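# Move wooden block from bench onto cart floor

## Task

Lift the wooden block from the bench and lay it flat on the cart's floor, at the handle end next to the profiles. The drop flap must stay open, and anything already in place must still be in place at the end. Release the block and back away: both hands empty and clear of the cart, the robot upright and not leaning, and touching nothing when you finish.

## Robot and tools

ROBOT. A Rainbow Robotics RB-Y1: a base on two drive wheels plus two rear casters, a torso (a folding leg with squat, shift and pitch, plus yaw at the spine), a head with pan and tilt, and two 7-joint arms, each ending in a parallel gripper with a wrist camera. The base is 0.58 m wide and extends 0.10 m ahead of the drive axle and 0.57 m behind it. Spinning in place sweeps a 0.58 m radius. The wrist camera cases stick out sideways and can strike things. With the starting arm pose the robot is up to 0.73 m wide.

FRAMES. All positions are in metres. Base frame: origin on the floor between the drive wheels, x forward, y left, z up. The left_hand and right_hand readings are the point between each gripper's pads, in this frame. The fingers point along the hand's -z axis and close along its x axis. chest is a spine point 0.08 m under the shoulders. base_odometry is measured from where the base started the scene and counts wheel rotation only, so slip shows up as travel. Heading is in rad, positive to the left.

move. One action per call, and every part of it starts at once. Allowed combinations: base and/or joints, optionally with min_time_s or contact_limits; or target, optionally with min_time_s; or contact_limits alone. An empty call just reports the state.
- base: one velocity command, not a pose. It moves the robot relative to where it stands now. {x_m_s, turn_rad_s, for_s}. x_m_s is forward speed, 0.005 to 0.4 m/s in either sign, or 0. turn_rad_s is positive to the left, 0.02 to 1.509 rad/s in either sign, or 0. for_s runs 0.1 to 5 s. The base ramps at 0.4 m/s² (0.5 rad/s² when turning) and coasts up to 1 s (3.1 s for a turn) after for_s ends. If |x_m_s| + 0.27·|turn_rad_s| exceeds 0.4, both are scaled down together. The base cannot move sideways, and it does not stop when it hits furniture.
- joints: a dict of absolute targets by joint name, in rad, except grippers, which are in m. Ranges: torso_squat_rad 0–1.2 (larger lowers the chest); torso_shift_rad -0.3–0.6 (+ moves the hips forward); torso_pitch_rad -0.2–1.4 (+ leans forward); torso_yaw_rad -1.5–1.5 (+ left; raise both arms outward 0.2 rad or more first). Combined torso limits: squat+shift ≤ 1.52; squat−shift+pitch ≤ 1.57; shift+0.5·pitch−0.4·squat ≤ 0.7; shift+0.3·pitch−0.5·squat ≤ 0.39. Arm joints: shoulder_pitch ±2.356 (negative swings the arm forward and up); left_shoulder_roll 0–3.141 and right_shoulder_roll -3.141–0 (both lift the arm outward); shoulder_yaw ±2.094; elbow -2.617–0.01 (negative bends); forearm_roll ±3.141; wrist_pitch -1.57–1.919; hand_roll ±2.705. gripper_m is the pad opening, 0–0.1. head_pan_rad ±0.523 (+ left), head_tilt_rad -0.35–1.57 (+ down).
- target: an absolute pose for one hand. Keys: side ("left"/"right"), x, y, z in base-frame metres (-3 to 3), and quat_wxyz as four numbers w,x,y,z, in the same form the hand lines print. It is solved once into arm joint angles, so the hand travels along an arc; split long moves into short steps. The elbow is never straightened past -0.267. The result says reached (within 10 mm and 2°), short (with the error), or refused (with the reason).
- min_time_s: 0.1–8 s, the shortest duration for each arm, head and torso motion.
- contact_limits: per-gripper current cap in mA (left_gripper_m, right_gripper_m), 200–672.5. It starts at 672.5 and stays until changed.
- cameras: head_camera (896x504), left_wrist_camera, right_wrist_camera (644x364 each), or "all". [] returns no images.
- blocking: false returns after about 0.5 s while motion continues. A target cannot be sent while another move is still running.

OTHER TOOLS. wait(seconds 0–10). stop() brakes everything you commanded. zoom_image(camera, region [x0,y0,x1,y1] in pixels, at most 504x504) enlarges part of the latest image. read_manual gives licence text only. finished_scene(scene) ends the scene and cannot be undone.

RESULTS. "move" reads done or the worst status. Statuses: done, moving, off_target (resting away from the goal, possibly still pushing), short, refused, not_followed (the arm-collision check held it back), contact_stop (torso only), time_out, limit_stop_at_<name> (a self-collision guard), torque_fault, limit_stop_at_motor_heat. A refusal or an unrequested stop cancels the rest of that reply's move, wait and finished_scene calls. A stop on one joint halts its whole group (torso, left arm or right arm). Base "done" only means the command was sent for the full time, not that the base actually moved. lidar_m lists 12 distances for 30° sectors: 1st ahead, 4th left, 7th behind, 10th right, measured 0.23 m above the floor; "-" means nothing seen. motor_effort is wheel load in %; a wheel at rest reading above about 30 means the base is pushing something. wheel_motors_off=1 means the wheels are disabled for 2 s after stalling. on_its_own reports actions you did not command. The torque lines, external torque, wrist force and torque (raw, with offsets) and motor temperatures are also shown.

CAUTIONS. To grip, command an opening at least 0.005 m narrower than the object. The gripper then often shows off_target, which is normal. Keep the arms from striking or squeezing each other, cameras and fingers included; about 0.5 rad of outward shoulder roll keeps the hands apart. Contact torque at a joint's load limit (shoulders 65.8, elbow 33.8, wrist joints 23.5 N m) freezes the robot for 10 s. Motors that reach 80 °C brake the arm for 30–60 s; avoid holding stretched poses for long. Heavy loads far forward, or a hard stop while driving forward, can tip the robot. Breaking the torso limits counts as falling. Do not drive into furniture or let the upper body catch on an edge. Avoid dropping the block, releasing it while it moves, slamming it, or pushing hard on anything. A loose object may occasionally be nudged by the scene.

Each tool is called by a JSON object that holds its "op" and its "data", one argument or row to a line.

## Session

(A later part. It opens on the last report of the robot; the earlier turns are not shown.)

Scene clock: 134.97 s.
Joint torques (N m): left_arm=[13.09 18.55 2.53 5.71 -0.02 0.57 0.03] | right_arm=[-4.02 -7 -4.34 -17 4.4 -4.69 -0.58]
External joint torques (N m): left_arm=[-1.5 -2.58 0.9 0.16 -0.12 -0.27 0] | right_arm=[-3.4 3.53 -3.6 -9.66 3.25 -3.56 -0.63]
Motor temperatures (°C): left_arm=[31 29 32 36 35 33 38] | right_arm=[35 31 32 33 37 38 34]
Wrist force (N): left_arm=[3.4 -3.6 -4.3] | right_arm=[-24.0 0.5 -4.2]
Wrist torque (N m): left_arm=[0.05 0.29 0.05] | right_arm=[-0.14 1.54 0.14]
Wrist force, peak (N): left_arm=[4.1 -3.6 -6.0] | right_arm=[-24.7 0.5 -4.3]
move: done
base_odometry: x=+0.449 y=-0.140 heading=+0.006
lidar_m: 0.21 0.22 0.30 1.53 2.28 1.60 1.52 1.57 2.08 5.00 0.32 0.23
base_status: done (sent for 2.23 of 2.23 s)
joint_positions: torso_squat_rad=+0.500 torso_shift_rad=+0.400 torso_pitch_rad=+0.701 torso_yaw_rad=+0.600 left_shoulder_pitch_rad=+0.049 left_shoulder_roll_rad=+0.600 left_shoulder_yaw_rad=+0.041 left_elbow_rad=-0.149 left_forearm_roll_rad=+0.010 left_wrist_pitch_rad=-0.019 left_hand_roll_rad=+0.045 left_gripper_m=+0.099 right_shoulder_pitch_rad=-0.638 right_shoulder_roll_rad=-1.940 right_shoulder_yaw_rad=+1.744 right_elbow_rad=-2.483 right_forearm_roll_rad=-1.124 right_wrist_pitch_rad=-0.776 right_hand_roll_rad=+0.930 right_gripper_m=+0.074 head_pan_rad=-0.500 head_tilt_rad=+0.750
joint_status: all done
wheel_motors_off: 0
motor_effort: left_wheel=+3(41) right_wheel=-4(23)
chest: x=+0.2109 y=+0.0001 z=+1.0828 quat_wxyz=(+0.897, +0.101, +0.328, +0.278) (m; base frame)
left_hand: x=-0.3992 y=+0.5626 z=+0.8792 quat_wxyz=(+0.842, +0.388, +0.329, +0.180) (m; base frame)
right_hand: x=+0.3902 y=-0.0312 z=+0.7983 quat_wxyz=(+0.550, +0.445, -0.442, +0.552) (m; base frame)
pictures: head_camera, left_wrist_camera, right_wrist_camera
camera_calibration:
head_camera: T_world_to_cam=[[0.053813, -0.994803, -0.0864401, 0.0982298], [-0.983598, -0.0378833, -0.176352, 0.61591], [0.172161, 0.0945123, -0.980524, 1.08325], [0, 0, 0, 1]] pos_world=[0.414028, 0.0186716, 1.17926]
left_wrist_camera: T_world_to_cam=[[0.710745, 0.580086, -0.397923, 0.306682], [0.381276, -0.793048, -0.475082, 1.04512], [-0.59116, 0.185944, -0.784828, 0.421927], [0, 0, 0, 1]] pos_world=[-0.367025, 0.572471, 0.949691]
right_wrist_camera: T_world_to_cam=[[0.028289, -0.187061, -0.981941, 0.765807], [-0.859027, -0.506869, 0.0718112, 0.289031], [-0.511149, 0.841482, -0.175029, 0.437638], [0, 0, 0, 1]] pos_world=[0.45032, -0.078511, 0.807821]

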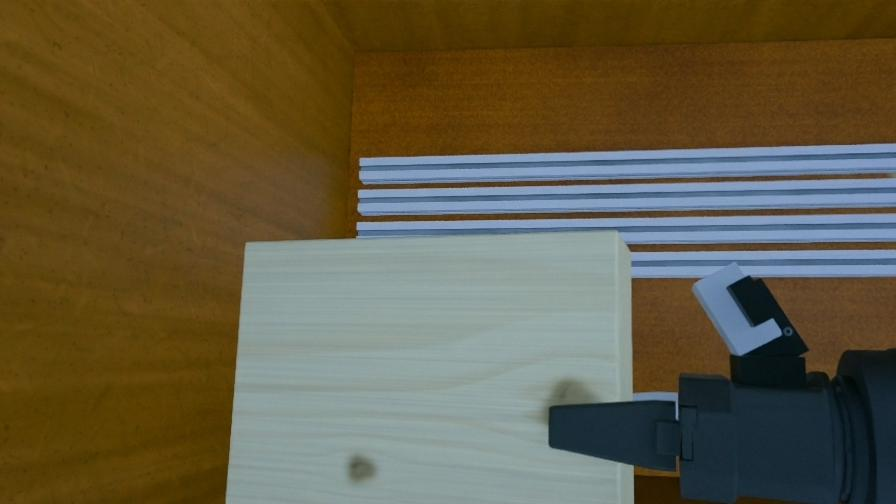

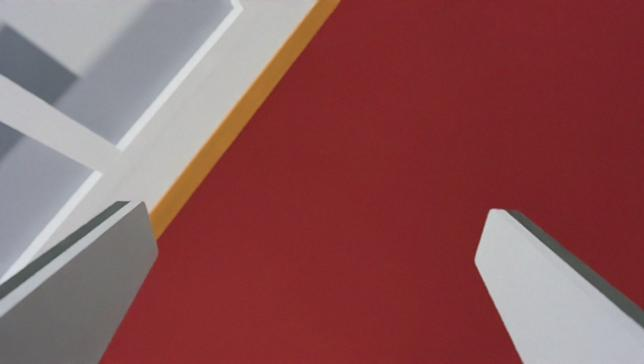

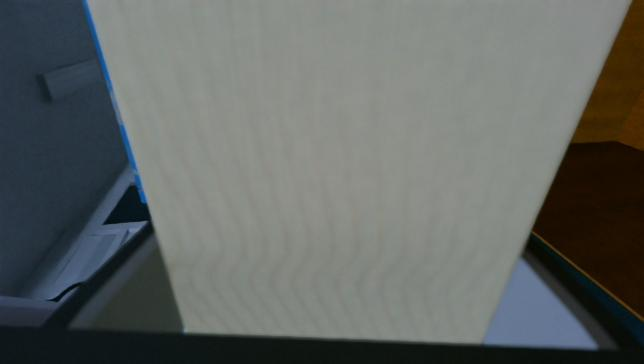

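{"op": "move", "data": {
  "target": {"side":"right","x":0.55,"y":-0.03,"z":0.79,"quat_wxyz":[0.5495,0.445,-0.445,0.5495]},
  "min_time_s": 1.2,
  "cameras": ["head_camera"]
}}

{"op": "move", "data": {
  "joints": {"torso_squat_rad":1.1},
  "cameras": ["head_camera"]
}}

Scene clock: 141.87 s.
Joint torques (N m): left_arm=[13.4 18.49 2.58 5.75 0.06 0.66 -0.01] | right_arm=[-10.79 -11.46 -10.69 -11.02 0.44 -7.89 -0.19]
External joint torques (N m): left_arm=[-1.2 -2.64 0.95 0.21 -0.05 -0.19 -0.04] | right_arm=[-6.23 1.84 -5.47 -7.05 0.2 -6.02 -0.24]
Motor temperatures (°C): left_arm=[31 29 32 36 35 33 38] | right_arm=[35 31 32 33 37 38 34]
Wrist force (N): left_arm=[4.5 -3.7 -4.5] | right_arm=[-23.8 0.4 -4.5]
Wrist torque (N m): left_arm=[0.04 0.45 0.04] | right_arm=[-0.23 1.51 0.15]
Wrist force, peak (N): left_arm=[4.2 -3.7 -5.4] | right_arm=[-25.8 3.0 -3.4]
move: done
base_odometry: x=+0.449 y=-0.140 heading=+0.006
lidar_m: 0.21 0.22 0.30 1.52 2.26 1.59 1.51 1.57 2.07 5.01 0.33 0.22
base_status: not commanded
joint_positions: torso_squat_rad=+0.500 torso_shift_rad=+0.400 torso_pitch_rad=+0.701 torso_yaw_rad=+0.600 left_shoulder_pitch_rad=+0.049 left_shoulder_roll_rad=+0.600 left_shoulder_yaw_rad=+0.041 left_elbow_rad=-0.149 left_forearm_roll_rad=+0.010 left_wrist_pitch_rad=-0.019 left_hand_roll_rad=+0.045 left_gripper_m=+0.099 right_shoulder_pitch_rad=-0.824 right_shoulder_roll_rad=-2.075 right_shoulder_yaw_rad=+1.407 right_elbow_rad=-2.171 right_forearm_roll_rad=-0.834 right_wrist_pitch_rad=-0.689 right_hand_roll_rad=+0.067 right_gripper_m=+0.074 head_pan_rad=-0.500 head_tilt_rad=+0.750
joint_status: all done
wheel_motors_off: 0
motor_effort: left_wheel=+3(5) right_wheel=-3(5)
chest: x=+0.2109 y=+0.0001 z=+1.0828 quat_wxyz=(+0.897, +0.101, +0.328, +0.278) (m; base frame)
left_hand: x=-0.3992 y=+0.5626 z=+0.8792 quat_wxyz=(+0.842, +0.388, +0.329, +0.180) (m; base frame)
right_hand: x=+0.5494 y=-0.0314 z=+0.7880 quat_wxyz=(+0.555, +0.438, -0.445, +0.550) (m; base frame)
right_hand_status: reached (checked arc, planned for 1.2 s): 3 mm and 1.0 deg off.
pictures: head_camera
camera_calibration:
head_camera: T_world_to_cam=[[0.053803, -0.994803, -0.0864417, 0.0982359], [-0.983598, -0.0378732, -0.176351, 0.615909], [0.172161, 0.0945122, -0.980524, 1.08325], [0, 0, 0, 1]] pos_world=[0.414028, 0.0186716, 1.17926]

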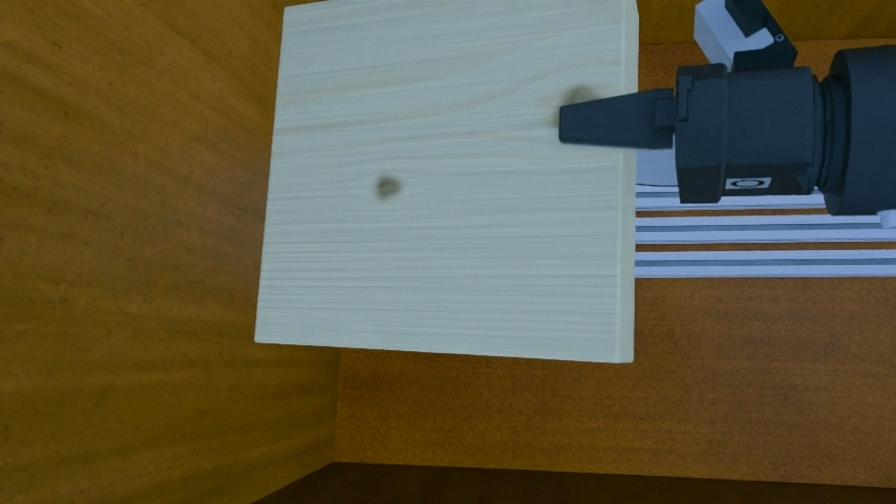

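Scene clock: 144.70 s.
Joint torques (N m): left_arm=[13.18 18.65 2.58 5.92 0.15 0.58 -0.01] | right_arm=[-11.05 -11.33 -10.62 -10.8 0.31 -8.08 -0.09]
External joint torques (N m): left_arm=[-1.41 -2.49 0.95 0.37 0.05 -0.27 -0.05] | right_arm=[-6.48 1.96 -5.39 -6.86 0.09 -6.22 -0.14]
Motor temperatures (°C): left_arm=[31 29 32 36 35 33 38] | right_arm=[35 31 32 33 37 38 34]
Wrist force (N): left_arm=[3.4 -3.4 -4.5] | right_arm=[-23.4 1.0 -4.1]
Wrist torque (N m): left_arm=[0.00 0.32 0.05] | right_arm=[-0.12 1.55 0.15]
Wrist force, peak (N): left_arm=[3.7 -4.6 -5.3] | right_arm=[-24.9 1.2 -4.6]
move: done
base_odometry: x=+0.449 y=-0.140 heading=+0.006
lidar_m: 0.21 0.22 0.30 1.52 2.26 1.59 1.50 1.57 2.07 5.00 0.34 0.24
base_status: not commanded
joint_positions: torso_squat_rad=+1.100 torso_shift_rad=+0.400 torso_pitch_rad=+0.701 torso_yaw_rad=+0.600 left_shoulder_pitch_rad=+0.049 left_shoulder_roll_rad=+0.600 left_shoulder_yaw_rad=+0.041 left_elbow_rad=-0.149 left_forearm_roll_rad=+0.010 left_wrist_pitch_rad=-0.019 left_hand_roll_rad=+0.045 left_gripper_m=+0.099 right_shoulder_pitch_rad=-0.824 right_shoulder_roll_rad=-2.075 right_shoulder_yaw_rad=+1.407 right_elbow_rad=-2.171 right_forearm_roll_rad=-0.834 right_wrist_pitch_rad=-0.689 right_hand_roll_rad=+0.067 right_gripper_m=+0.074 head_pan_rad=-0.500 head_tilt_rad=+0.750
joint_status: all done
wheel_motors_off: 0
motor_effort: left_wheel=+3(5) right_wheel=+0(6)
chest: x=+0.0952 y=+0.0001 z=+0.8095 quat_wxyz=(+0.897, +0.101, +0.328, +0.278) (m; base frame)
left_hand: x=-0.5148 y=+0.5625 z=+0.6058 quat_wxyz=(+0.842, +0.388, +0.329, +0.180) (m; base frame)
right_hand: x=+0.4337 y=-0.0314 z=+0.5147 quat_wxyz=(+0.555, +0.438, -0.445, +0.550) (m; base frame)
pictures: head_camera
camera_calibration:
head_camera: T_world_to_cam=[[0.0538105, -0.994803, -0.0864348, 0.0808278], [-0.983581, -0.0378725, -0.176449, 0.453993], [0.172259, 0.0945105, -0.980507, 0.835146], [0, 0, 0, 1]] pos_world=[0.298328, 0.0186716, 0.90596]

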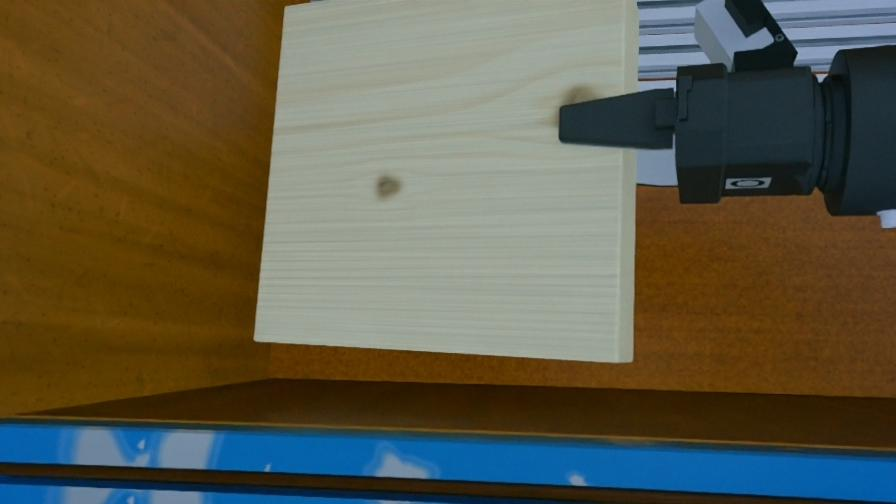

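{"op": "move", "data": {
  "target": {"side":"right","x":0.43,"y":-0.015,"z":0.37,"quat_wxyz":[0.5495,0.445,-0.445,0.5495]},
  "min_time_s": 2,
  "cameras": ["head_camera"]
}}

Scene clock: 149.20 s.
Joint torques (N m): left_arm=[13.25 18.66 2.53 5.75 -0.08 0.7 -0.03] | right_arm=[2.52 -13.37 2.49 0.82 -1.53 3.28 -2.73]
External joint torques (N m): left_arm=[-1.32 -2.47 0.9 0.22 -0.18 -0.14 -0.06] | right_arm=[8.39 -1.45 7 4.36 -1.69 5.15 -2.78]
Motor temperatures (°C): left_arm=[31 29 32 36 35 33 38] | right_arm=[35 31 32 33 37 38 34]
Wrist force (N): left_arm=[3.5 -3.8 -4.3] | right_arm=[1.5 -0.2 -1.3]
Wrist torque (N m): left_arm=[0.04 0.37 0.06] | right_arm=[-0.54 -3.62 2.56]
Wrist force, peak (N): left_arm=[3.9 -4.3 -4.8] | right_arm=[-24.0 0.8 -4.8]
move: done
base_odometry: x=+0.449 y=-0.140 heading=+0.006
lidar_m: 0.21 0.22 0.29 1.51 2.27 1.61 1.50 1.57 2.07 4.99 0.34 0.22
base_status: not commanded
joint_positions: torso_squat_rad=+1.100 torso_shift_rad=+0.400 torso_pitch_rad=+0.700 torso_yaw_rad=+0.600 left_shoulder_pitch_rad=+0.049 left_shoulder_roll_rad=+0.600 left_shoulder_yaw_rad=+0.041 left_elbow_rad=-0.149 left_forearm_roll_rad=+0.010 left_wrist_pitch_rad=-0.019 left_hand_roll_rad=+0.045 left_gripper_m=+0.099 right_shoulder_pitch_rad=-0.791 right_shoulder_roll_rad=-1.574 right_shoulder_yaw_rad=+1.477 right_elbow_rad=-1.568 right_forearm_roll_rad=-0.704 right_wrist_pitch_rad=-0.834 right_hand_roll_rad=+0.031 right_gripper_m=+0.076 head_pan_rad=-0.500 head_tilt_rad=+0.750
joint_status: all done
wheel_motors_off: 0
motor_effort: left_wheel=+2(4) right_wheel=-1(4)
chest: x=+0.0949 y=+0.0000 z=+0.8097 quat_wxyz=(+0.897, +0.101, +0.327, +0.278) (m; base frame)
left_hand: x=-0.5150 y=+0.5625 z=+0.6056 quat_wxyz=(+0.842, +0.388, +0.329, +0.180) (m; base frame)
right_hand: x=+0.4306 y=-0.0137 z=+0.3721 quat_wxyz=(+0.548, +0.444, -0.447, +0.550) (m; base frame)
right_hand_status: reached (checked arc, planned for 2.0 s): 3 mm and 0.3 deg off.
pictures: head_camera
camera_calibration:
head_camera: T_world_to_cam=[[0.0539109, -0.994784, -0.0865939, 0.0809832], [-0.983434, -0.0378649, -0.177269, 0.454448], [0.173066, 0.0947161, -0.980345, 0.835098], [0, 0, 0, 1]] pos_world=[0.298027, 0.0186712, 0.906256]

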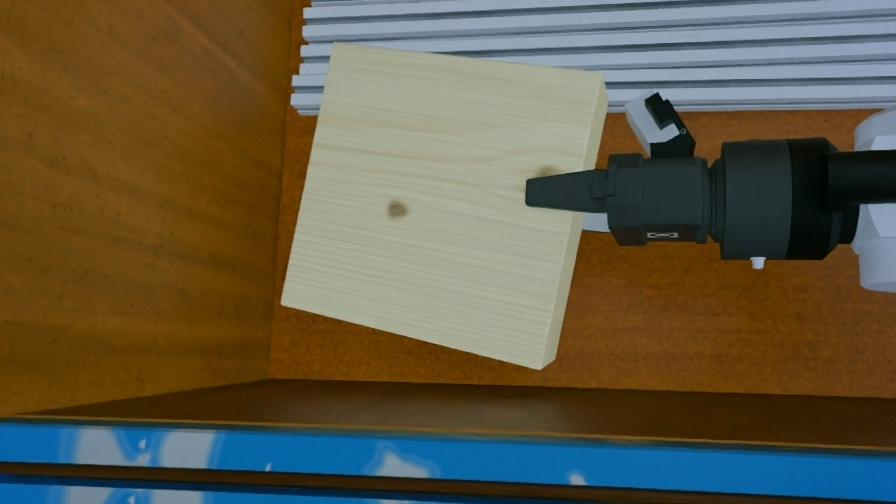

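{"op": "move", "data": {
  "target": {"side":"right","x":0.425,"y":-0.02,"z":0.42,"quat_wxyz":[0.4995,0.4821,-0.4045,0.5953]},
  "min_time_s": 1.2,
  "cameras": ["head_camera"]
}}

Scene clock: 157.10 s.
Joint torques (N m): left_arm=[12.67 18.69 2.42 5.76 0.08 0.71 0.06] | right_arm=[-13.63 -11.95 -9.31 -10.39 -0.88 -7.75 0.19]
External joint torques (N m): left_arm=[-1.92 -2.45 0.79 0.22 -0.02 -0.13 0.03] | right_arm=[-7.36 0.47 -4 -6.91 -0.73 -5.89 0.15]
Motor temperatures (°C): left_arm=[31 29 32 36 35 33 38] | right_arm=[35 31 32 32 36 38 34]
Wrist force (N): left_arm=[3.8 -3.2 -4.3] | right_arm=[-23.6 0.0 -3.6]
Wrist torque (N m): left_arm=[-0.02 0.42 0.03] | right_arm=[-0.20 1.57 -0.51]
Wrist force, peak (N): left_arm=[4.1 -4.3 -4.9] | right_arm=[-24.7 1.7 -3.8]
move: done
base_odometry: x=+0.449 y=-0.140 heading=+0.006
lidar_m: 0.21 0.22 0.29 1.52 2.27 1.58 1.51 1.57 2.07 5.00 0.35 0.23
base_status: not commanded
joint_positions: torso_squat_rad=+1.100 torso_shift_rad=+0.400 torso_pitch_rad=+0.701 torso_yaw_rad=+0.600 left_shoulder_pitch_rad=+0.049 left_shoulder_roll_rad=+0.600 left_shoulder_yaw_rad=+0.041 left_elbow_rad=-0.149 left_forearm_roll_rad=+0.010 left_wrist_pitch_rad=-0.019 left_hand_roll_rad=+0.045 left_gripper_m=+0.099 right_shoulder_pitch_rad=-0.908 right_shoulder_roll_rad=-1.729 right_shoulder_yaw_rad=+1.500 right_elbow_rad=-1.709 right_forearm_roll_rad=-0.454 right_wrist_pitch_rad=-0.801 right_hand_roll_rad=-0.200 right_gripper_m=+0.074 head_pan_rad=-0.500 head_tilt_rad=+0.750
joint_status: all done
wheel_motors_off: 0
motor_effort: left_wheel=+2(3) right_wheel=-1(3)
chest: x=+0.0952 y=+0.0000 z=+0.8095 quat_wxyz=(+0.897, +0.101, +0.328, +0.278) (m; base frame)
left_hand: x=-0.5149 y=+0.5625 z=+0.6059 quat_wxyz=(+0.842, +0.388, +0.329, +0.180) (m; base frame)
right_hand: x=+0.4248 y=-0.0213 z=+0.4177 quat_wxyz=(+0.503, +0.478, -0.406, +0.595) (m; base frame)
right_hand_status: reached (checked arc, planned for 1.2 s): 3 mm and 0.6 deg off.
pictures: head_camera
camera_calibration:
head_camera: T_world_to_cam=[[0.0538336, -0.994794, -0.0865255, 0.0809027], [-0.983563, -0.0378698, -0.17655, 0.454079], [0.172355, 0.0946076, -0.980481, 0.835091], [0, 0, 0, 1]] pos_world=[0.298328, 0.0186714, 0.905959]

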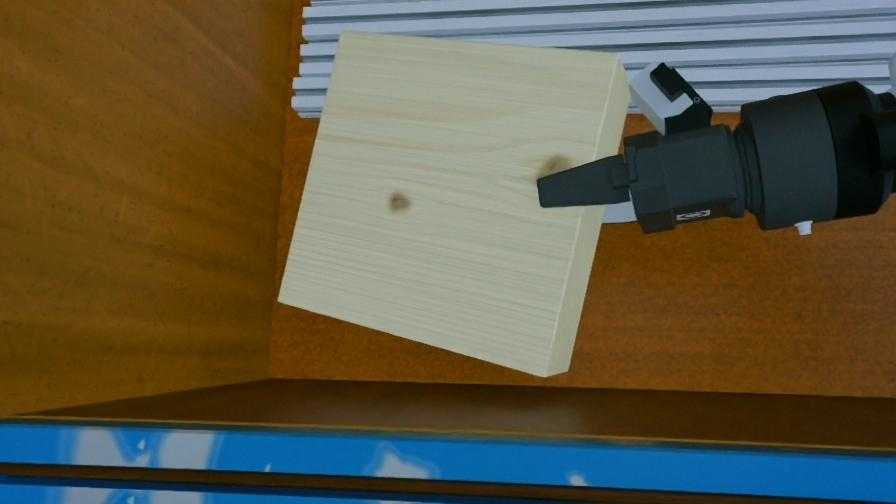

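{"op": "move", "data": {
  "target": {"side":"right","x":0.432,"y":-0.02,"z":0.41,"quat_wxyz":[0.4458,0.5155,-0.361,0.6365]},
  "min_time_s": 1,
  "cameras": ["head_camera"]
}}

{"op": "move", "data": {
  "target": {"side":"right","x":0.43,"y":-0.02,"z":0.355,"quat_wxyz":[0.4458,0.5155,-0.361,0.6365]},
  "min_time_s": 1,
  "cameras": ["head_camera"]
}}

Scene clock: 162.77 s.
Joint torques (N m): left_arm=[13.19 18.8 2.69 5.82 0.01 0.68 0.07] | right_arm=[-15.12 -9.44 -9.35 -8.62 -2.87 -6.86 0.26]
External joint torques (N m): left_arm=[-1.4 -2.34 1.06 0.28 -0.09 -0.16 0.04] | right_arm=[-7.22 2.43 -3.48 -5.93 -2.31 -5.15 0.21]
Motor temperatures (°C): left_arm=[31 29 32 36 35 33 38] | right_arm=[35 31 32 32 36 38 34]
Wrist force (N): left_arm=[3.4 -3.0 -4.2] | right_arm=[-23.9 1.3 -3.7]
Wrist torque (N m): left_arm=[-0.03 0.34 0.04] | right_arm=[0.04 1.45 -0.46]
Wrist force, peak (N): left_arm=[4.3 -4.0 -5.1] | right_arm=[-25.1 0.7 -3.2]
move: done
base_odometry: x=+0.449 y=-0.140 heading=+0.006
lidar_m: 0.21 0.22 0.30 1.52 2.27 1.60 1.50 1.57 2.07 5.00 0.35 0.24
base_status: not commanded
joint_positions: torso_squat_rad=+1.100 torso_shift_rad=+0.400 torso_pitch_rad=+0.701 torso_yaw_rad=+0.600 left_shoulder_pitch_rad=+0.049 left_shoulder_roll_rad=+0.600 left_shoulder_yaw_rad=+0.041 left_elbow_rad=-0.149 left_forearm_roll_rad=+0.010 left_wrist_pitch_rad=-0.019 left_hand_roll_rad=+0.045 left_gripper_m=+0.099 right_shoulder_pitch_rad=-1.037 right_shoulder_roll_rad=-1.648 right_shoulder_yaw_rad=+1.528 right_elbow_rad=-1.511 right_forearm_roll_rad=-0.155 right_wrist_pitch_rad=-0.943 right_hand_roll_rad=-0.472 right_gripper_m=+0.074 head_pan_rad=-0.500 head_tilt_rad=+0.750
joint_status: all done
wheel_motors_off: 0
motor_effort: left_wheel=+2(3) right_wheel=-2(4)
chest: x=+0.0952 y=+0.0000 z=+0.8095 quat_wxyz=(+0.897, +0.101, +0.328, +0.278) (m; base frame)
left_hand: x=-0.5149 y=+0.5625 z=+0.6059 quat_wxyz=(+0.842, +0.388, +0.329, +0.180) (m; base frame)
right_hand: x=+0.4318 y=-0.0211 z=+0.4087 quat_wxyz=(+0.447, +0.514, -0.360, +0.637) (m; base frame)
right_hand_status: reached (checked arc, planned for 1.0 s): 2 mm and 0.3 deg off.
pictures: head_camera
camera_calibration:
head_camera: T_world_to_cam=[[0.0538336, -0.994794, -0.0865255, 0.0809027], [-0.983563, -0.0378698, -0.17655, 0.454079], [0.172355, 0.0946076, -0.980481, 0.835091], [0, 0, 0, 1]] pos_world=[0.298328, 0.0186714, 0.905959]

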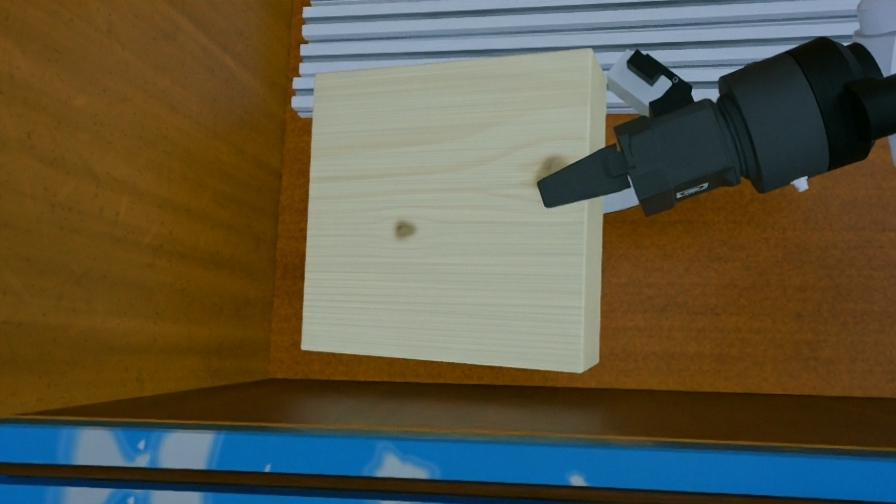

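Scene clock: 164.10 s.
Joint torques (N m): left_arm=[12.78 18.61 2.92 5.77 -0.02 0.65 -0.02] | right_arm=[-4.4 -9.08 -0.43 1.41 3.1 3.49 1.82]
External joint torques (N m): left_arm=[-1.8 -2.53 1.29 0.23 -0.12 -0.19 -0.05] | right_arm=[3.97 2.28 4.58 3.43 3.69 5.19 1.77]
Motor temperatures (°C): left_arm=[31 29 32 36 35 33 38] | right_arm=[35 31 32 32 36 38 34]
Wrist force (N): left_arm=[3.9 -3.5 -4.0] | right_arm=[1.0 -2.8 10.5]
Wrist torque (N m): left_arm=[0.01 0.41 0.05] | right_arm=[-0.44 -4.43 -1.59]
Wrist force, peak (N): left_arm=[4.1 -4.2 -4.9] | right_arm=[-24.3 0.2 -3.5]
move: done
base_odometry: x=+0.449 y=-0.140 heading=+0.006
lidar_m: 0.21 0.22 0.30 1.53 2.26 1.61 1.51 1.57 2.06 5.01 0.35 0.23
base_status: not commanded
joint_positions: torso_squat_rad=+1.100 torso_shift_rad=+0.400 torso_pitch_rad=+0.700 torso_yaw_rad=+0.600 left_shoulder_pitch_rad=+0.049 left_shoulder_roll_rad=+0.600 left_shoulder_yaw_rad=+0.041 left_elbow_rad=-0.149 left_forearm_roll_rad=+0.010 left_wrist_pitch_rad=-0.019 left_hand_roll_rad=+0.045 left_gripper_m=+0.099 right_shoulder_pitch_rad=-0.990 right_shoulder_roll_rad=-1.465 right_shoulder_yaw_rad=+1.546 right_elbow_rad=-1.232 right_forearm_roll_rad=-0.180 right_wrist_pitch_rad=-1.049 right_hand_roll_rad=-0.410 right_gripper_m=+0.076 head_pan_rad=-0.500 head_tilt_rad=+0.750
joint_status: all done
wheel_motors_off: 0
motor_effort: left_wheel=-1(5) right_wheel=-2(4)
chest: x=+0.0950 y=+0.0000 z=+0.8096 quat_wxyz=(+0.897, +0.101, +0.328, +0.278) (m; base frame)
left_hand: x=-0.5149 y=+0.5625 z=+0.6057 quat_wxyz=(+0.842, +0.388, +0.329, +0.180) (m; base frame)
right_hand: x=+0.4303 y=-0.0195 z=+0.3569 quat_wxyz=(+0.447, +0.513, -0.362, +0.637) (m; base frame)
right_hand_status: reached (checked arc, planned for 1.0 s): 2 mm and 0.3 deg off.
pictures: head_camera
camera_calibration:
head_camera: T_world_to_cam=[[0.0537809, -0.994798, -0.0865161, 0.0808387], [-0.983478, -0.0377716, -0.177044, 0.454333], [0.172856, 0.0946083, -0.980393, 0.8351], [0, 0, 0, 1]] pos_world=[0.298127, 0.0185717, 0.906157]

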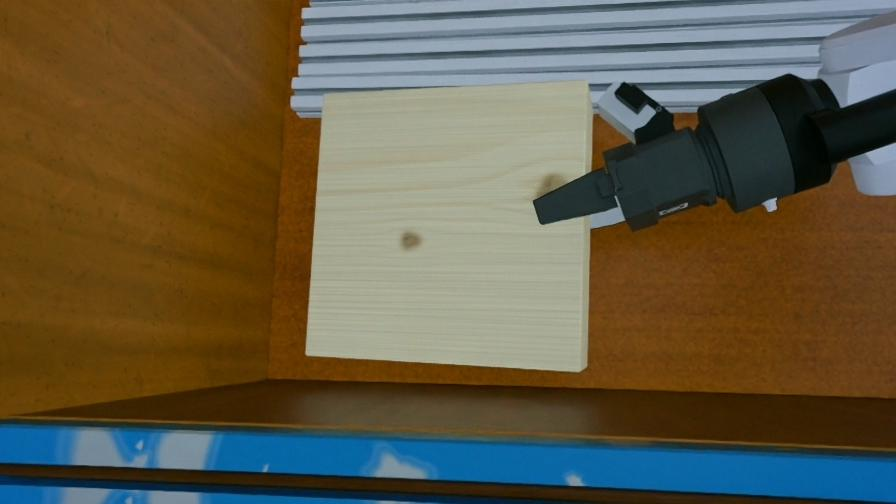

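{"op": "move", "data": {
  "target": {"side":"right","x":0.415,"y":-0.02,"z":0.385,"quat_wxyz":[0.4346,0.5217,-0.3519,0.6442]},
  "min_time_s": 0.8,
  "cameras": []
}}

{"op": "move", "data": {
  "target": {"side":"right","x":0.415,"y":-0.02,"z":0.33,"quat_wxyz":[0.4346,0.5217,-0.3519,0.6442]},
  "min_time_s": 1.2,
  "cameras": ["head_camera"]
}}

Scene clock: 168.60 s.
Joint torques (N m): left_arm=[12.99 18.86 2.71 5.69 0.03 0.74 0.07] | right_arm=[-14.6 -10.04 -8.68 -9.44 -2.6 -7.16 0.26]
External joint torques (N m): left_arm=[-1.6 -2.28 1.08 0.15 -0.07 -0.11 0.04] | right_arm=[-6.72 1.45 -3.34 -6.79 -2.04 -5.47 0.21]
Motor temperatures (°C): left_arm=[31 29 32 36 35 33 38] | right_arm=[35 31 32 32 36 38 34]
Wrist force (N): left_arm=[3.7 -3.0 -4.8] | right_arm=[-23.4 0.0 -3.6]
Wrist torque (N m): left_arm=[-0.02 0.32 0.04] | right_arm=[-0.05 1.58 -0.41]
Wrist force, peak (N): left_arm=[3.2 -4.2 -5.5] | right_arm=[-24.3 3.8 -4.4]
move: done
base_odometry: x=+0.449 y=-0.140 heading=+0.006
lidar_m: 0.20 0.21 0.31 1.52 2.27 1.58 1.52 1.56 2.06 5.00 0.35 0.23
base_status: not commanded
joint_positions: torso_squat_rad=+1.100 torso_shift_rad=+0.400 torso_pitch_rad=+0.701 torso_yaw_rad=+0.600 left_shoulder_pitch_rad=+0.049 left_shoulder_roll_rad=+0.600 left_shoulder_yaw_rad=+0.041 left_elbow_rad=-0.149 left_forearm_roll_rad=+0.010 left_wrist_pitch_rad=-0.019 left_hand_roll_rad=+0.045 left_gripper_m=+0.099 right_shoulder_pitch_rad=-1.012 right_shoulder_roll_rad=-1.568 right_shoulder_yaw_rad=+1.553 right_elbow_rad=-1.419 right_forearm_roll_rad=-0.146 right_wrist_pitch_rad=-0.979 right_hand_roll_rad=-0.429 right_gripper_m=+0.074 head_pan_rad=-0.500 head_tilt_rad=+0.750
joint_status: all done
wheel_motors_off: 0
motor_effort: left_wheel=+2(2) right_wheel=-5(5)
chest: x=+0.0952 y=+0.0000 z=+0.8095 quat_wxyz=(+0.897, +0.101, +0.328, +0.278) (m; base frame)
left_hand: x=-0.5149 y=+0.5625 z=+0.6059 quat_wxyz=(+0.842, +0.388, +0.329, +0.180) (m; base frame)
right_hand: x=+0.4148 y=-0.0210 z=+0.3835 quat_wxyz=(+0.436, +0.521, -0.351, +0.645) (m; base frame)
right_hand_status: reached (checked arc, planned for 0.8 s): 2 mm and 0.2 deg off.
pictures: none
No camera images: "cameras" was empty.

Scene clock: 170.13 s.
Joint torques (N m): left_arm=[12.72 18.43 2.49 5.79 0.09 0.71 0.02] | right_arm=[-4.81 -9.29 -0.75 1.08 1.97 1.55 1.19]
External joint torques (N m): left_arm=[-1.86 -2.71 0.85 0.26 -0.01 -0.13 -0.01] | right_arm=[3.54 1.49 3.68 2.84 2.55 3.29 1.15]
Motor temperatures (°C): left_arm=[31 29 32 36 35 33 38] | right_arm=[35 31 32 32 36 38 34]
Wrist force (N): left_arm=[3.7 -2.9 -5.2] | right_arm=[1.0 -4.8 4.8]
Wrist torque (N m): left_arm=[-0.02 0.35 0.05] | right_arm=[-0.27 -2.35 -1.11]
Wrist force, peak (N): left_arm=[2.8 -4.6 -5.5] | right_arm=[-24.9 -3.8 1.3]
move: done
base_odometry: x=+0.449 y=-0.140 heading=+0.006
lidar_m: 0.21 0.22 0.31 1.52 2.26 1.59 1.51 1.57 2.07 5.01 0.35 0.24
base_status: not commanded
joint_positions: torso_squat_rad=+1.100 torso_shift_rad=+0.400 torso_pitch_rad=+0.700 torso_yaw_rad=+0.600 left_shoulder_pitch_rad=+0.049 left_shoulder_roll_rad=+0.600 left_shoulder_yaw_rad=+0.041 left_elbow_rad=-0.149 left_forearm_roll_rad=+0.010 left_wrist_pitch_rad=-0.019 left_hand_roll_rad=+0.045 left_gripper_m=+0.099 right_shoulder_pitch_rad=-0.969 right_shoulder_roll_rad=-1.374 right_shoulder_yaw_rad=+1.566 right_elbow_rad=-1.105 right_forearm_roll_rad=-0.166 right_wrist_pitch_rad=-1.101 right_hand_roll_rad=-0.382 right_gripper_m=+0.078 head_pan_rad=-0.500 head_tilt_rad=+0.750
joint_status: all done
wheel_motors_off: 0
motor_effort: left_wheel=-1(2) right_wheel=-4(4)
chest: x=+0.0950 y=+0.0000 z=+0.8096 quat_wxyz=(+0.897, +0.101, +0.328, +0.278) (m; base frame)
left_hand: x=-0.5149 y=+0.5625 z=+0.6057 quat_wxyz=(+0.842, +0.388, +0.329, +0.180) (m; base frame)
right_hand: x=+0.4151 y=-0.0195 z=+0.3318 quat_wxyz=(+0.437, +0.518, -0.352, +0.646) (m; base frame)
right_hand_status: reached (checked arc, planned for 1.2 s): 2 mm and 0.5 deg off.
pictures: head_camera
camera_calibration:
head_camera: T_world_to_cam=[[0.0537834, -0.994797, -0.0865214, 0.0808427], [-0.983495, -0.0377825, -0.176948, 0.454251], [0.172758, 0.0946102, -0.98041, 0.835145], [0, 0, 0, 1]] pos_world=[0.298127, 0.0185717, 0.906158]

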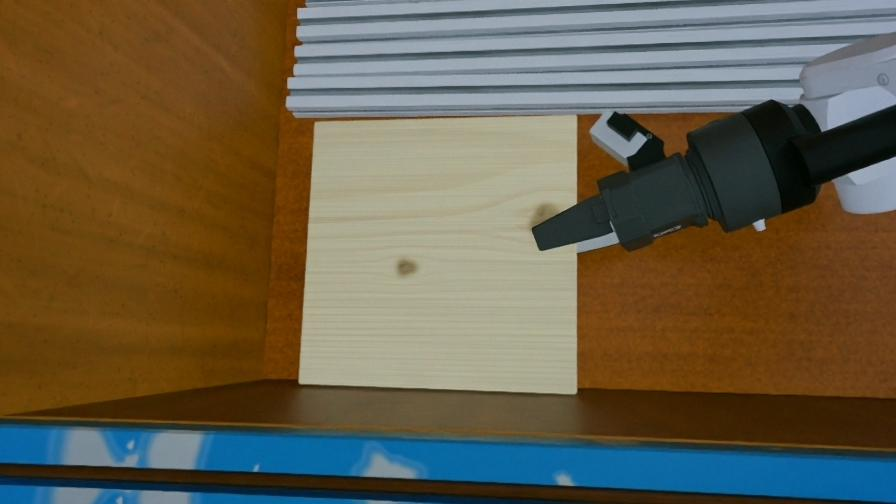

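{"op": "move", "data": {
  "target": {"side":"right","x":0.415,"y":-0.018,"z":0.303,"quat_wxyz":[0.4089,0.5653,-0.3813,0.6062]},
  "min_time_s": 1
}}

Scene clock: 182.10 s.
Joint torques (N m): left_arm=[12.68 18.44 2.82 5.65 0.03 0.64 -0.05] | right_arm=[2.68 -9.5 3.09 17.05 4.57 15.08 2.59]
External joint torques (N m): left_arm=[-1.85 -2.69 1.19 0.13 -0.07 -0.2 -0.08] | right_arm=[11.78 0.47 7.15 18.28 5.29 16.8 2.54]
External joint torques when the fault began: right_arm=[20.96 -2.8 8.83 34.3 7.51 26.77 3.49]
Motor temperatures (°C): left_arm=[31 29 32 36 35 33 38] | right_arm=[34 31 32 32 36 42 34]
Wrist force (N): left_arm=[3.3 -3.8 -4.4] | right_arm=[83.4 10.1 12.2]
Wrist torque (N m): left_arm=[0.05 0.29 0.07] | right_arm=[-0.42 3.99 -2.55]
Wrist force, peak (N): left_arm=[4.7 -3.7 -5.1] | right_arm=[147.4 26.4 16.7]
move: torque_fault
TORQUE FAULT: right_wrist_pitch_rad reached its load limit. The robot stopped for 10 seconds, dropped its targets and accepts commands again. Before the stop ended, the hold on right_wrist_pitch_rad was turned back by 0.2 degrees, the way its load pushed it. The stop added 9.3 s to the call.
base_odometry: x=+0.449 y=-0.140 heading=+0.006
lidar_m: 0.20 0.22 0.31 1.53 2.26 1.60 1.51 1.56 2.08 4.99 0.35 0.23
base_status: not commanded
joint_positions: torso_squat_rad=+1.100 torso_shift_rad=+0.399 torso_pitch_rad=+0.697 torso_yaw_rad=+0.600 left_shoulder_pitch_rad=+0.049 left_shoulder_roll_rad=+0.600 left_shoulder_yaw_rad=+0.041 left_elbow_rad=-0.149 left_forearm_roll_rad=+0.010 left_wrist_pitch_rad=-0.019 left_hand_roll_rad=+0.045 left_gripper_m=+0.099 right_shoulder_pitch_rad=-0.943 right_shoulder_roll_rad=-1.230 right_shoulder_yaw_rad=+1.488 right_elbow_rad=-0.865 right_forearm_roll_rad=-0.121 right_wrist_pitch_rad=-1.288 right_hand_roll_rad=-0.399 right_gripper_m=+0.075 head_pan_rad=-0.500 head_tilt_rad=+0.750
joint_status: right_shoulder_pitch_rad torque_fault (moved +0.027 of +0.086); right_shoulder_roll_rad torque_fault (moved +0.144 of +0.398); right_shoulder_yaw_rad torque_fault (moved -0.078 of -0.202); right_elbow_rad torque_fault (moved +0.239 of +0.752); right_forearm_roll_rad torque_fault (moved +0.045 of +0.127); right_wrist_pitch_rad torque_fault (moved -0.184 of -0.469); right_hand_roll_rad torque_fault (moved -0.017 of -0.043)
wheel_motors_off: 0
on_its_own: right_shoulder_pitch_rad is held at -0.940, not at your -0.883, since a torque_fault; right_shoulder_roll_rad is held at -1.230, not at your -0.975, since a torque_fault; right_shoulder_yaw_rad is held at +1.490, not at your +1.364, since a torque_fault; right_elbow_rad is held at -0.861, not at your -0.353, since a torque_fault; right_forearm_roll_rad is held at -0.120, not at your -0.040, since a torque_fault; right_wrist_pitch_rad is held at -1.284, not at your -1.570, since a torque_fault; right_hand_roll_rad is held at -0.399, not at your -0.426, since a torque_fault
motor_effort: left_wheel=+2(15) right_wheel=+6(14)
chest: x=+0.0938 y=+0.0001 z=+0.8103 quat_wxyz=(+0.898, +0.101, +0.326, +0.278) (m; base frame)
left_hand: x=-0.5154 y=+0.5626 z=+0.6043 quat_wxyz=(+0.843, +0.387, +0.328, +0.181) (m; base frame)
right_hand: x=+0.4191 y=-0.0060 z=+0.3322 quat_wxyz=(+0.406, +0.546, -0.375, +0.629) (m; base frame)
right_hand_status: short (checked arc, as near as the solve gets, planned for 1.1 s): torque_fault, 32 mm and 3.5 deg off.
pictures: head_camera, left_wrist_camera, right_wrist_camera
camera_calibration:
head_camera: T_world_to_cam=[[0.0539806, -0.994835, -0.0859628, 0.0806706], [-0.982934, -0.0377779, -0.180038, 0.455643], [0.175861, 0.0942143, -0.979896, 0.835272], [0, 0, 0, 1]] pos_world=[0.296621, 0.0187726, 0.907448]
left_wrist_camera: T_world_to_cam=[[0.712293, 0.579928, -0.395376, 0.279252], [0.382964, -0.793186, -0.473492, 0.958801], [-0.588198, 0.185851, -0.787073, 0.140385], [0, 0, 0, 1]] pos_world=[-0.483521, 0.572471, 0.674888]
right_wrist_camera: T_world_to_cam=[[0.0899955, -0.064985, -0.99382, 0.290775], [-0.596132, -0.802885, -0.00148286, 0.272607], [-0.797827, 0.592581, -0.110996, 0.446986], [0, 0, 0, 1]] pos_world=[0.492959, -0.0271074, 0.338996]

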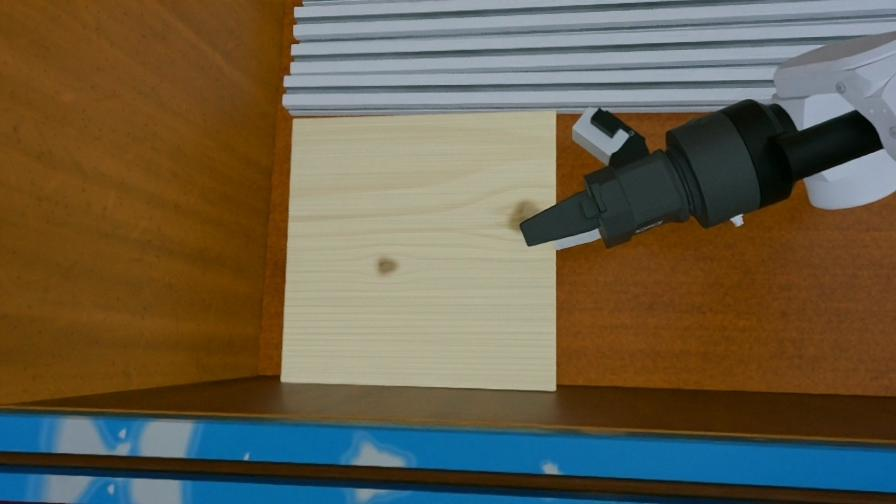

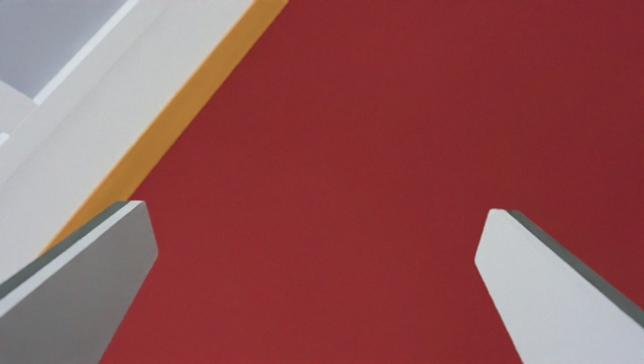

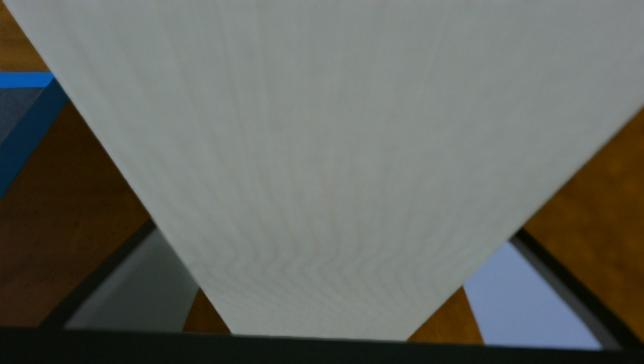

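{"op": "move", "data": {
  "target": {"side":"right","x":0.418,"y":-0.008,"z":0.338,"quat_wxyz":[0.406,0.546,-0.375,0.629]},
  "cameras": []
}}

{"op": "move", "data": {
  "joints": {"right_gripper_m":0.1}
}}

Scene clock: 183.90 s.
Joint torques (N m): left_arm=[12.73 18.33 2.42 5.65 0.09 0.66 0] | right_arm=[-8.33 -12.91 -2.58 0.19 0.29 -0.46 1.33]
External joint torques (N m): left_arm=[-1.85 -2.81 0.79 0.11 -0.01 -0.19 -0.03] | right_arm=[0.64 -2.75 1.62 1.62 0.99 1.26 1.29]
Motor temperatures (°C): left_arm=[31 29 32 36 35 33 38] | right_arm=[34 31 32 32 36 42 34]
Wrist force (N): left_arm=[3.2 -3.1 -4.5] | right_arm=[-8.3 -0.2 2.6]
Wrist torque (N m): left_arm=[-0.02 0.27 0.04] | right_arm=[-0.25 -2.30 -1.14]
Wrist force, peak (N): left_arm=[3.8 -3.9 -5.4] | right_arm=[84.3 9.5 12.8]
move: done
base_odometry: x=+0.449 y=-0.140 heading=+0.006
lidar_m: 0.20 0.22 0.31 1.52 2.27 1.60 1.50 1.57 2.06 5.01 0.33 0.23
base_status: not commanded
joint_positions: torso_squat_rad=+1.100 torso_shift_rad=+0.400 torso_pitch_rad=+0.700 torso_yaw_rad=+0.600 left_shoulder_pitch_rad=+0.049 left_shoulder_roll_rad=+0.600 left_shoulder_yaw_rad=+0.041 left_elbow_rad=-0.149 left_forearm_roll_rad=+0.010 left_wrist_pitch_rad=-0.019 left_hand_roll_rad=+0.045 left_gripper_m=+0.099 right_shoulder_pitch_rad=-0.941 right_shoulder_roll_rad=-1.263 right_shoulder_yaw_rad=+1.486 right_elbow_rad=-0.924 right_forearm_roll_rad=-0.123 right_wrist_pitch_rad=-1.266 right_hand_roll_rad=-0.398 right_gripper_m=+0.075 head_pan_rad=-0.500 head_tilt_rad=+0.750
joint_status: all done
wheel_motors_off: 0
motor_effort: left_wheel=+2(6) right_wheel=-3(7)
chest: x=+0.0950 y=+0.0001 z=+0.8096 quat_wxyz=(+0.897, +0.101, +0.328, +0.278) (m; base frame)
left_hand: x=-0.5150 y=+0.5625 z=+0.6057 quat_wxyz=(+0.842, +0.388, +0.329, +0.180) (m; base frame)
right_hand: x=+0.4175 y=-0.0073 z=+0.3367 quat_wxyz=(+0.406, +0.549, -0.375, +0.627) (m; base frame)
right_hand_status: reached (checked arc, planned for 0.3 s): 2 mm and 0.4 deg off.
pictures: none
No camera images: "cameras" was empty.

Scene clock: 184.63 s.
Joint torques (N m): left_arm=[13 18.36 2.63 5.68 0.08 0.55 0.01] | right_arm=[-4.92 -9.46 -1.92 6 1.3 7.57 0.69]
External joint torques (N m): left_arm=[-1.56 -2.78 1 0.15 -0.02 -0.29 -0.02] | right_arm=[3.99 0.72 2.3 7.42 2 9.27 0.64]
Motor temperatures (°C): left_arm=[31 29 32 36 35 33 38] | right_arm=[34 31 32 32 36 42 34]
Wrist force (N): left_arm=[3.6 -4.1 -4.9] | right_arm=[39.6 7.1 13.6]
Wrist torque (N m): left_arm=[0.11 0.34 -0.01] | right_arm=[-0.21 1.18 -0.94]
Wrist force, peak (N): left_arm=[3.9 -4.1 -5.0] | right_arm=[44.4 7.6 16.4]
move: done
base_odometry: x=+0.449 y=-0.140 heading=+0.006
lidar_m: 0.21 0.22 0.30 1.53 2.28 1.60 1.51 1.57 2.07 4.98 0.36 0.22
base_status: not commanded
joint_positions: torso_squat_rad=+1.100 torso_shift_rad=+0.400 torso_pitch_rad=+0.699 torso_yaw_rad=+0.600 left_shoulder_pitch_rad=+0.049 left_shoulder_roll_rad=+0.600 left_shoulder_yaw_rad=+0.041 left_elbow_rad=-0.149 left_forearm_roll_rad=+0.010 left_wrist_pitch_rad=-0.019 left_hand_roll_rad=+0.045 left_gripper_m=+0.099 right_shoulder_pitch_rad=-0.942 right_shoulder_roll_rad=-1.264 right_shoulder_yaw_rad=+1.486 right_elbow_rad=-0.925 right_forearm_roll_rad=-0.124 right_wrist_pitch_rad=-1.268 right_hand_roll_rad=-0.397 right_gripper_m=+0.099 head_pan_rad=-0.500 head_tilt_rad=+0.750
joint_status: all done
wheel_motors_off: 0
motor_effort: left_wheel=+0(2) right_wheel=+0(3)
chest: x=+0.0945 y=+0.0001 z=+0.8099 quat_wxyz=(+0.898, +0.101, +0.327, +0.278) (m; base frame)
left_hand: x=-0.5151 y=+0.5626 z=+0.6051 quat_wxyz=(+0.842, +0.388, +0.328, +0.180) (m; base frame)
right_hand: x=+0.4177 y=-0.0072 z=+0.3383 quat_wxyz=(+0.404, +0.549, -0.376, +0.627) (m; base frame)
pictures: head_camera, left_wrist_camera, right_wrist_camera
camera_calibration:
head_camera: T_world_to_cam=[[0.0538649, -0.994816, -0.0862542, 0.0807605], [-0.983261, -0.0377851, -0.178242, 0.454871], [0.174059, 0.0944114, -0.980199, 0.83525], [0, 0, 0, 1]] pos_world=[0.297525, 0.0186721, 0.906754]
left_wrist_camera: T_world_to_cam=[[0.711559, 0.579997, -0.396594, 0.279643], [0.382128, -0.793116, -0.474284, 0.959081], [-0.589629, 0.185932, -0.785982, 0.139835], [0, 0, 0, 1]] pos_world=[-0.483023, 0.572471, 0.675689]
right_wrist_camera: T_world_to_cam=[[0.0860948, -0.0591952, -0.994527, 0.298838], [-0.594838, -0.803838, -0.00364906, 0.271045], [-0.799222, 0.591896, -0.104418, 0.445606], [0, 0, 0, 1]] pos_world=[0.491638, -0.0281872, 0.344721]

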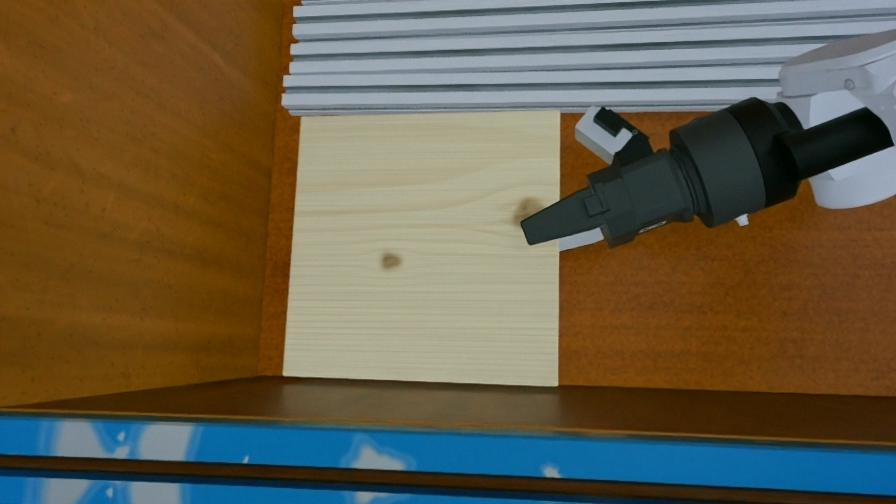

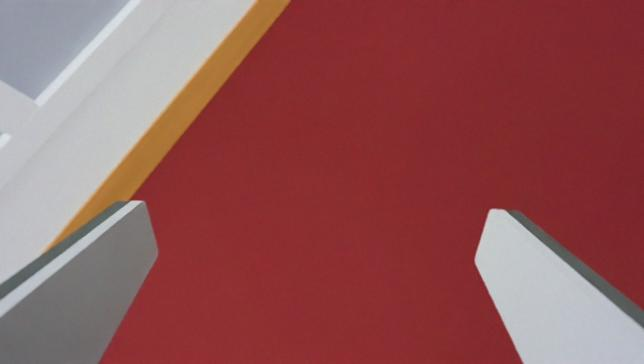

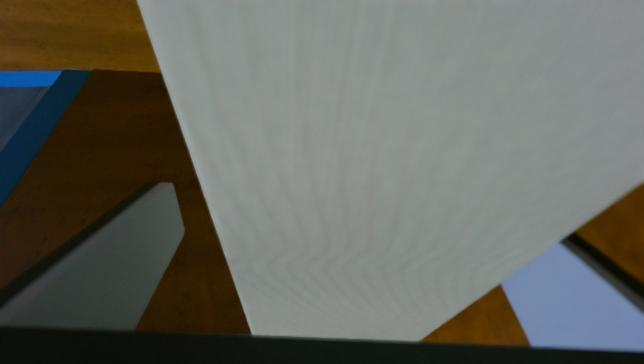

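{"op": "move", "data": {
  "target": {"side":"right","x":0.4177,"y":-0.009,"z":0.343,"quat_wxyz":[0.404,0.549,-0.376,0.627]},
  "cameras": []
}}

{"op": "move", "data": {
  "target": {"side":"right","x":0.447,"y":-0.085,"z":0.346,"quat_wxyz":[0.404,0.549,-0.376,0.627]},
  "min_time_s": 1.2
}}

Scene clock: 187.63 s.
Joint torques (N m): left_arm=[13.02 18.47 2.48 5.66 -0.01 0.66 0] | right_arm=[-9.11 -11.7 -4.05 -2.16 -1.13 -3.36 0.44]
External joint torques (N m): left_arm=[-1.57 -2.66 0.85 0.12 -0.11 -0.18 -0.03] | right_arm=[-0.3 -1.36 0.26 -0.62 -0.42 -1.64 0.39]
Motor temperatures (°C): left_arm=[31 29 32 36 35 33 38] | right_arm=[34 31 32 32 36 42 34]
Wrist force (N): left_arm=[3.6 -3.0 -4.5] | right_arm=[-14.8 1.7 -2.6]
Wrist torque (N m): left_arm=[-0.03 0.35 0.07] | right_arm=[-0.28 -0.40 -0.16]
Wrist force, peak (N): left_arm=[3.8 -3.9 -5.2] | right_arm=[40.2 7.2 14.5]
move: done
base_odometry: x=+0.449 y=-0.140 heading=+0.006
lidar_m: 0.22 0.22 0.30 1.52 2.26 1.60 1.51 1.57 2.06 5.00 0.35 0.24
base_status: not commanded
joint_positions: torso_squat_rad=+1.100 torso_shift_rad=+0.400 torso_pitch_rad=+0.700 torso_yaw_rad=+0.600 left_shoulder_pitch_rad=+0.049 left_shoulder_roll_rad=+0.600 left_shoulder_yaw_rad=+0.041 left_elbow_rad=-0.149 left_forearm_roll_rad=+0.010 left_wrist_pitch_rad=-0.019 left_hand_roll_rad=+0.045 left_gripper_m=+0.099 right_shoulder_pitch_rad=-0.941 right_shoulder_roll_rad=-1.287 right_shoulder_yaw_rad=+1.485 right_elbow_rad=-0.963 right_forearm_roll_rad=-0.125 right_wrist_pitch_rad=-1.255 right_hand_roll_rad=-0.397 right_gripper_m=+0.099 head_pan_rad=-0.500 head_tilt_rad=+0.750
joint_status: all done
wheel_motors_off: 0
motor_effort: left_wheel=+3(3) right_wheel=-2(3)
chest: x=+0.0950 y=+0.0001 z=+0.8096 quat_wxyz=(+0.897, +0.101, +0.328, +0.278) (m; base frame)
left_hand: x=-0.5150 y=+0.5625 z=+0.6057 quat_wxyz=(+0.842, +0.388, +0.329, +0.180) (m; base frame)
right_hand: x=+0.4175 y=-0.0087 z=+0.3421 quat_wxyz=(+0.404, +0.550, -0.376, +0.627) (m; base frame)
right_hand_status: reached (checked arc, planned for 0.2 s): 1 mm and 0.1 deg off.
pictures: none
No camera images: "cameras" was empty.

Scene clock: 189.17 s.
Joint torques (N m): left_arm=[12.8 18.34 2.59 5.72 0.06 0.71 0.11] | right_arm=[-8.3 -15.8 -3.32 1.23 -1.65 -3.43 -0.03]
External joint torques (N m): left_arm=[-1.79 -2.8 0.95 0.18 -0.04 -0.14 0.08] | right_arm=[-0.51 -2.94 -0.05 0.48 -0.84 -1.7 -0.08]
Motor temperatures (°C): left_arm=[31 29 32 36 35 33 38] | right_arm=[34 31 32 32 36 42 34]
Wrist force (N): left_arm=[3.8 -4.0 -4.6] | right_arm=[-14.4 2.6 -2.3]
Wrist torque (N m): left_arm=[0.09 0.36 0.04] | right_arm=[-0.30 -0.27 -0.22]
Wrist force, peak (N): left_arm=[4.0 -4.1 -5.1] | right_arm=[-15.4 1.8 -3.3]
move: done
base_odometry: x=+0.449 y=-0.140 heading=+0.006
lidar_m: 0.21 0.22 0.31 1.52 2.27 1.60 1.50 1.57 2.06 4.98 0.35 0.24
base_status: not commanded
joint_positions: torso_squat_rad=+1.100 torso_shift_rad=+0.400 torso_pitch_rad=+0.700 torso_yaw_rad=+0.600 left_shoulder_pitch_rad=+0.049 left_shoulder_roll_rad=+0.600 left_shoulder_yaw_rad=+0.041 left_elbow_rad=-0.149 left_forearm_roll_rad=+0.010 left_wrist_pitch_rad=-0.019 left_hand_roll_rad=+0.045 left_gripper_m=+0.099 right_shoulder_pitch_rad=-0.909 right_shoulder_roll_rad=-1.291 right_shoulder_yaw_rad=+1.488 right_elbow_rad=-0.662 right_forearm_roll_rad=-0.131 right_wrist_pitch_rad=-1.559 right_hand_roll_rad=-0.400 right_gripper_m=+0.099 head_pan_rad=-0.500 head_tilt_rad=+0.750
joint_status: all done
wheel_motors_off: 0
motor_effort: left_wheel=+3(3) right_wheel=-1(4)
chest: x=+0.0951 y=+0.0001 z=+0.8096 quat_wxyz=(+0.897, +0.101, +0.328, +0.278) (m; base frame)
left_hand: x=-0.5150 y=+0.5625 z=+0.6058 quat_wxyz=(+0.842, +0.388, +0.329, +0.180) (m; base frame)
right_hand: x=+0.4466 y=-0.0846 z=+0.3460 quat_wxyz=(+0.405, +0.548, -0.376, +0.628) (m; base frame)
right_hand_status: reached (checked arc, planned for 1.2 s): 1 mm and 0.2 deg off.
pictures: head_camera, left_wrist_camera, right_wrist_camera
camera_calibration:
head_camera: T_world_to_cam=[[0.0538577, -0.994794, -0.0865149, 0.0809052], [-0.983508, -0.0378657, -0.176859, 0.454162], [0.172662, 0.0946132, -0.980427, 0.835081], [0, 0, 0, 1]] pos_world=[0.298127, 0.0186714, 0.906058]
left_wrist_camera: T_world_to_cam=[[0.71085, 0.580211, -0.397552, 0.279981], [0.381595, -0.79296, -0.474974, 0.959331], [-0.590828, 0.185931, -0.785081, 0.139255], [0, 0, 0, 1]] pos_world=[-0.482824, 0.572371, 0.676291]
right_wrist_camera: T_world_to_cam=[[0.0872983, -0.0607548, -0.994328, 0.298659], [-0.59577, -0.803149, -0.00323289, 0.22632], [-0.798397, 0.592673, -0.106309, 0.51564], [0, 0, 0, 1]] pos_world=[0.520447, -0.105692, 0.352514]

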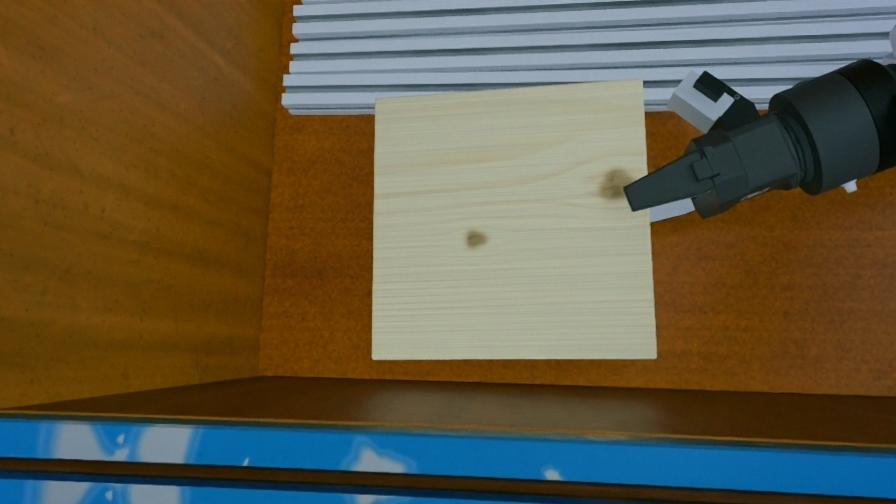

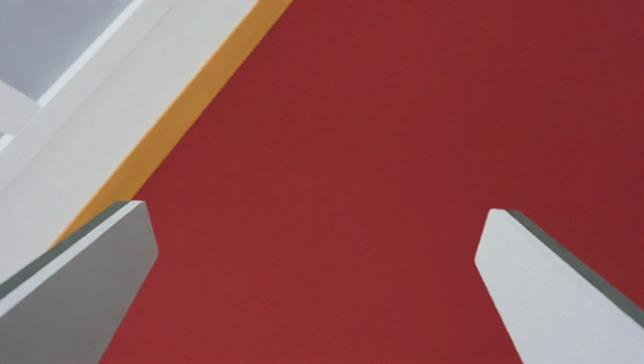

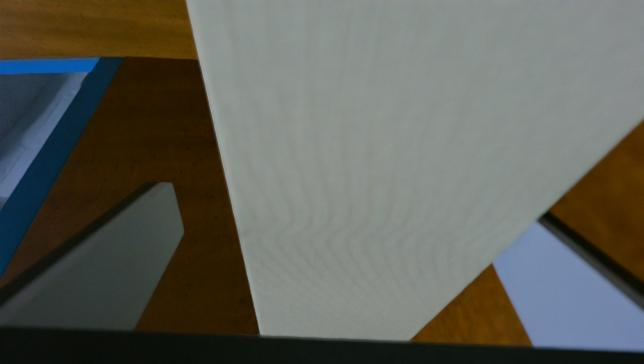

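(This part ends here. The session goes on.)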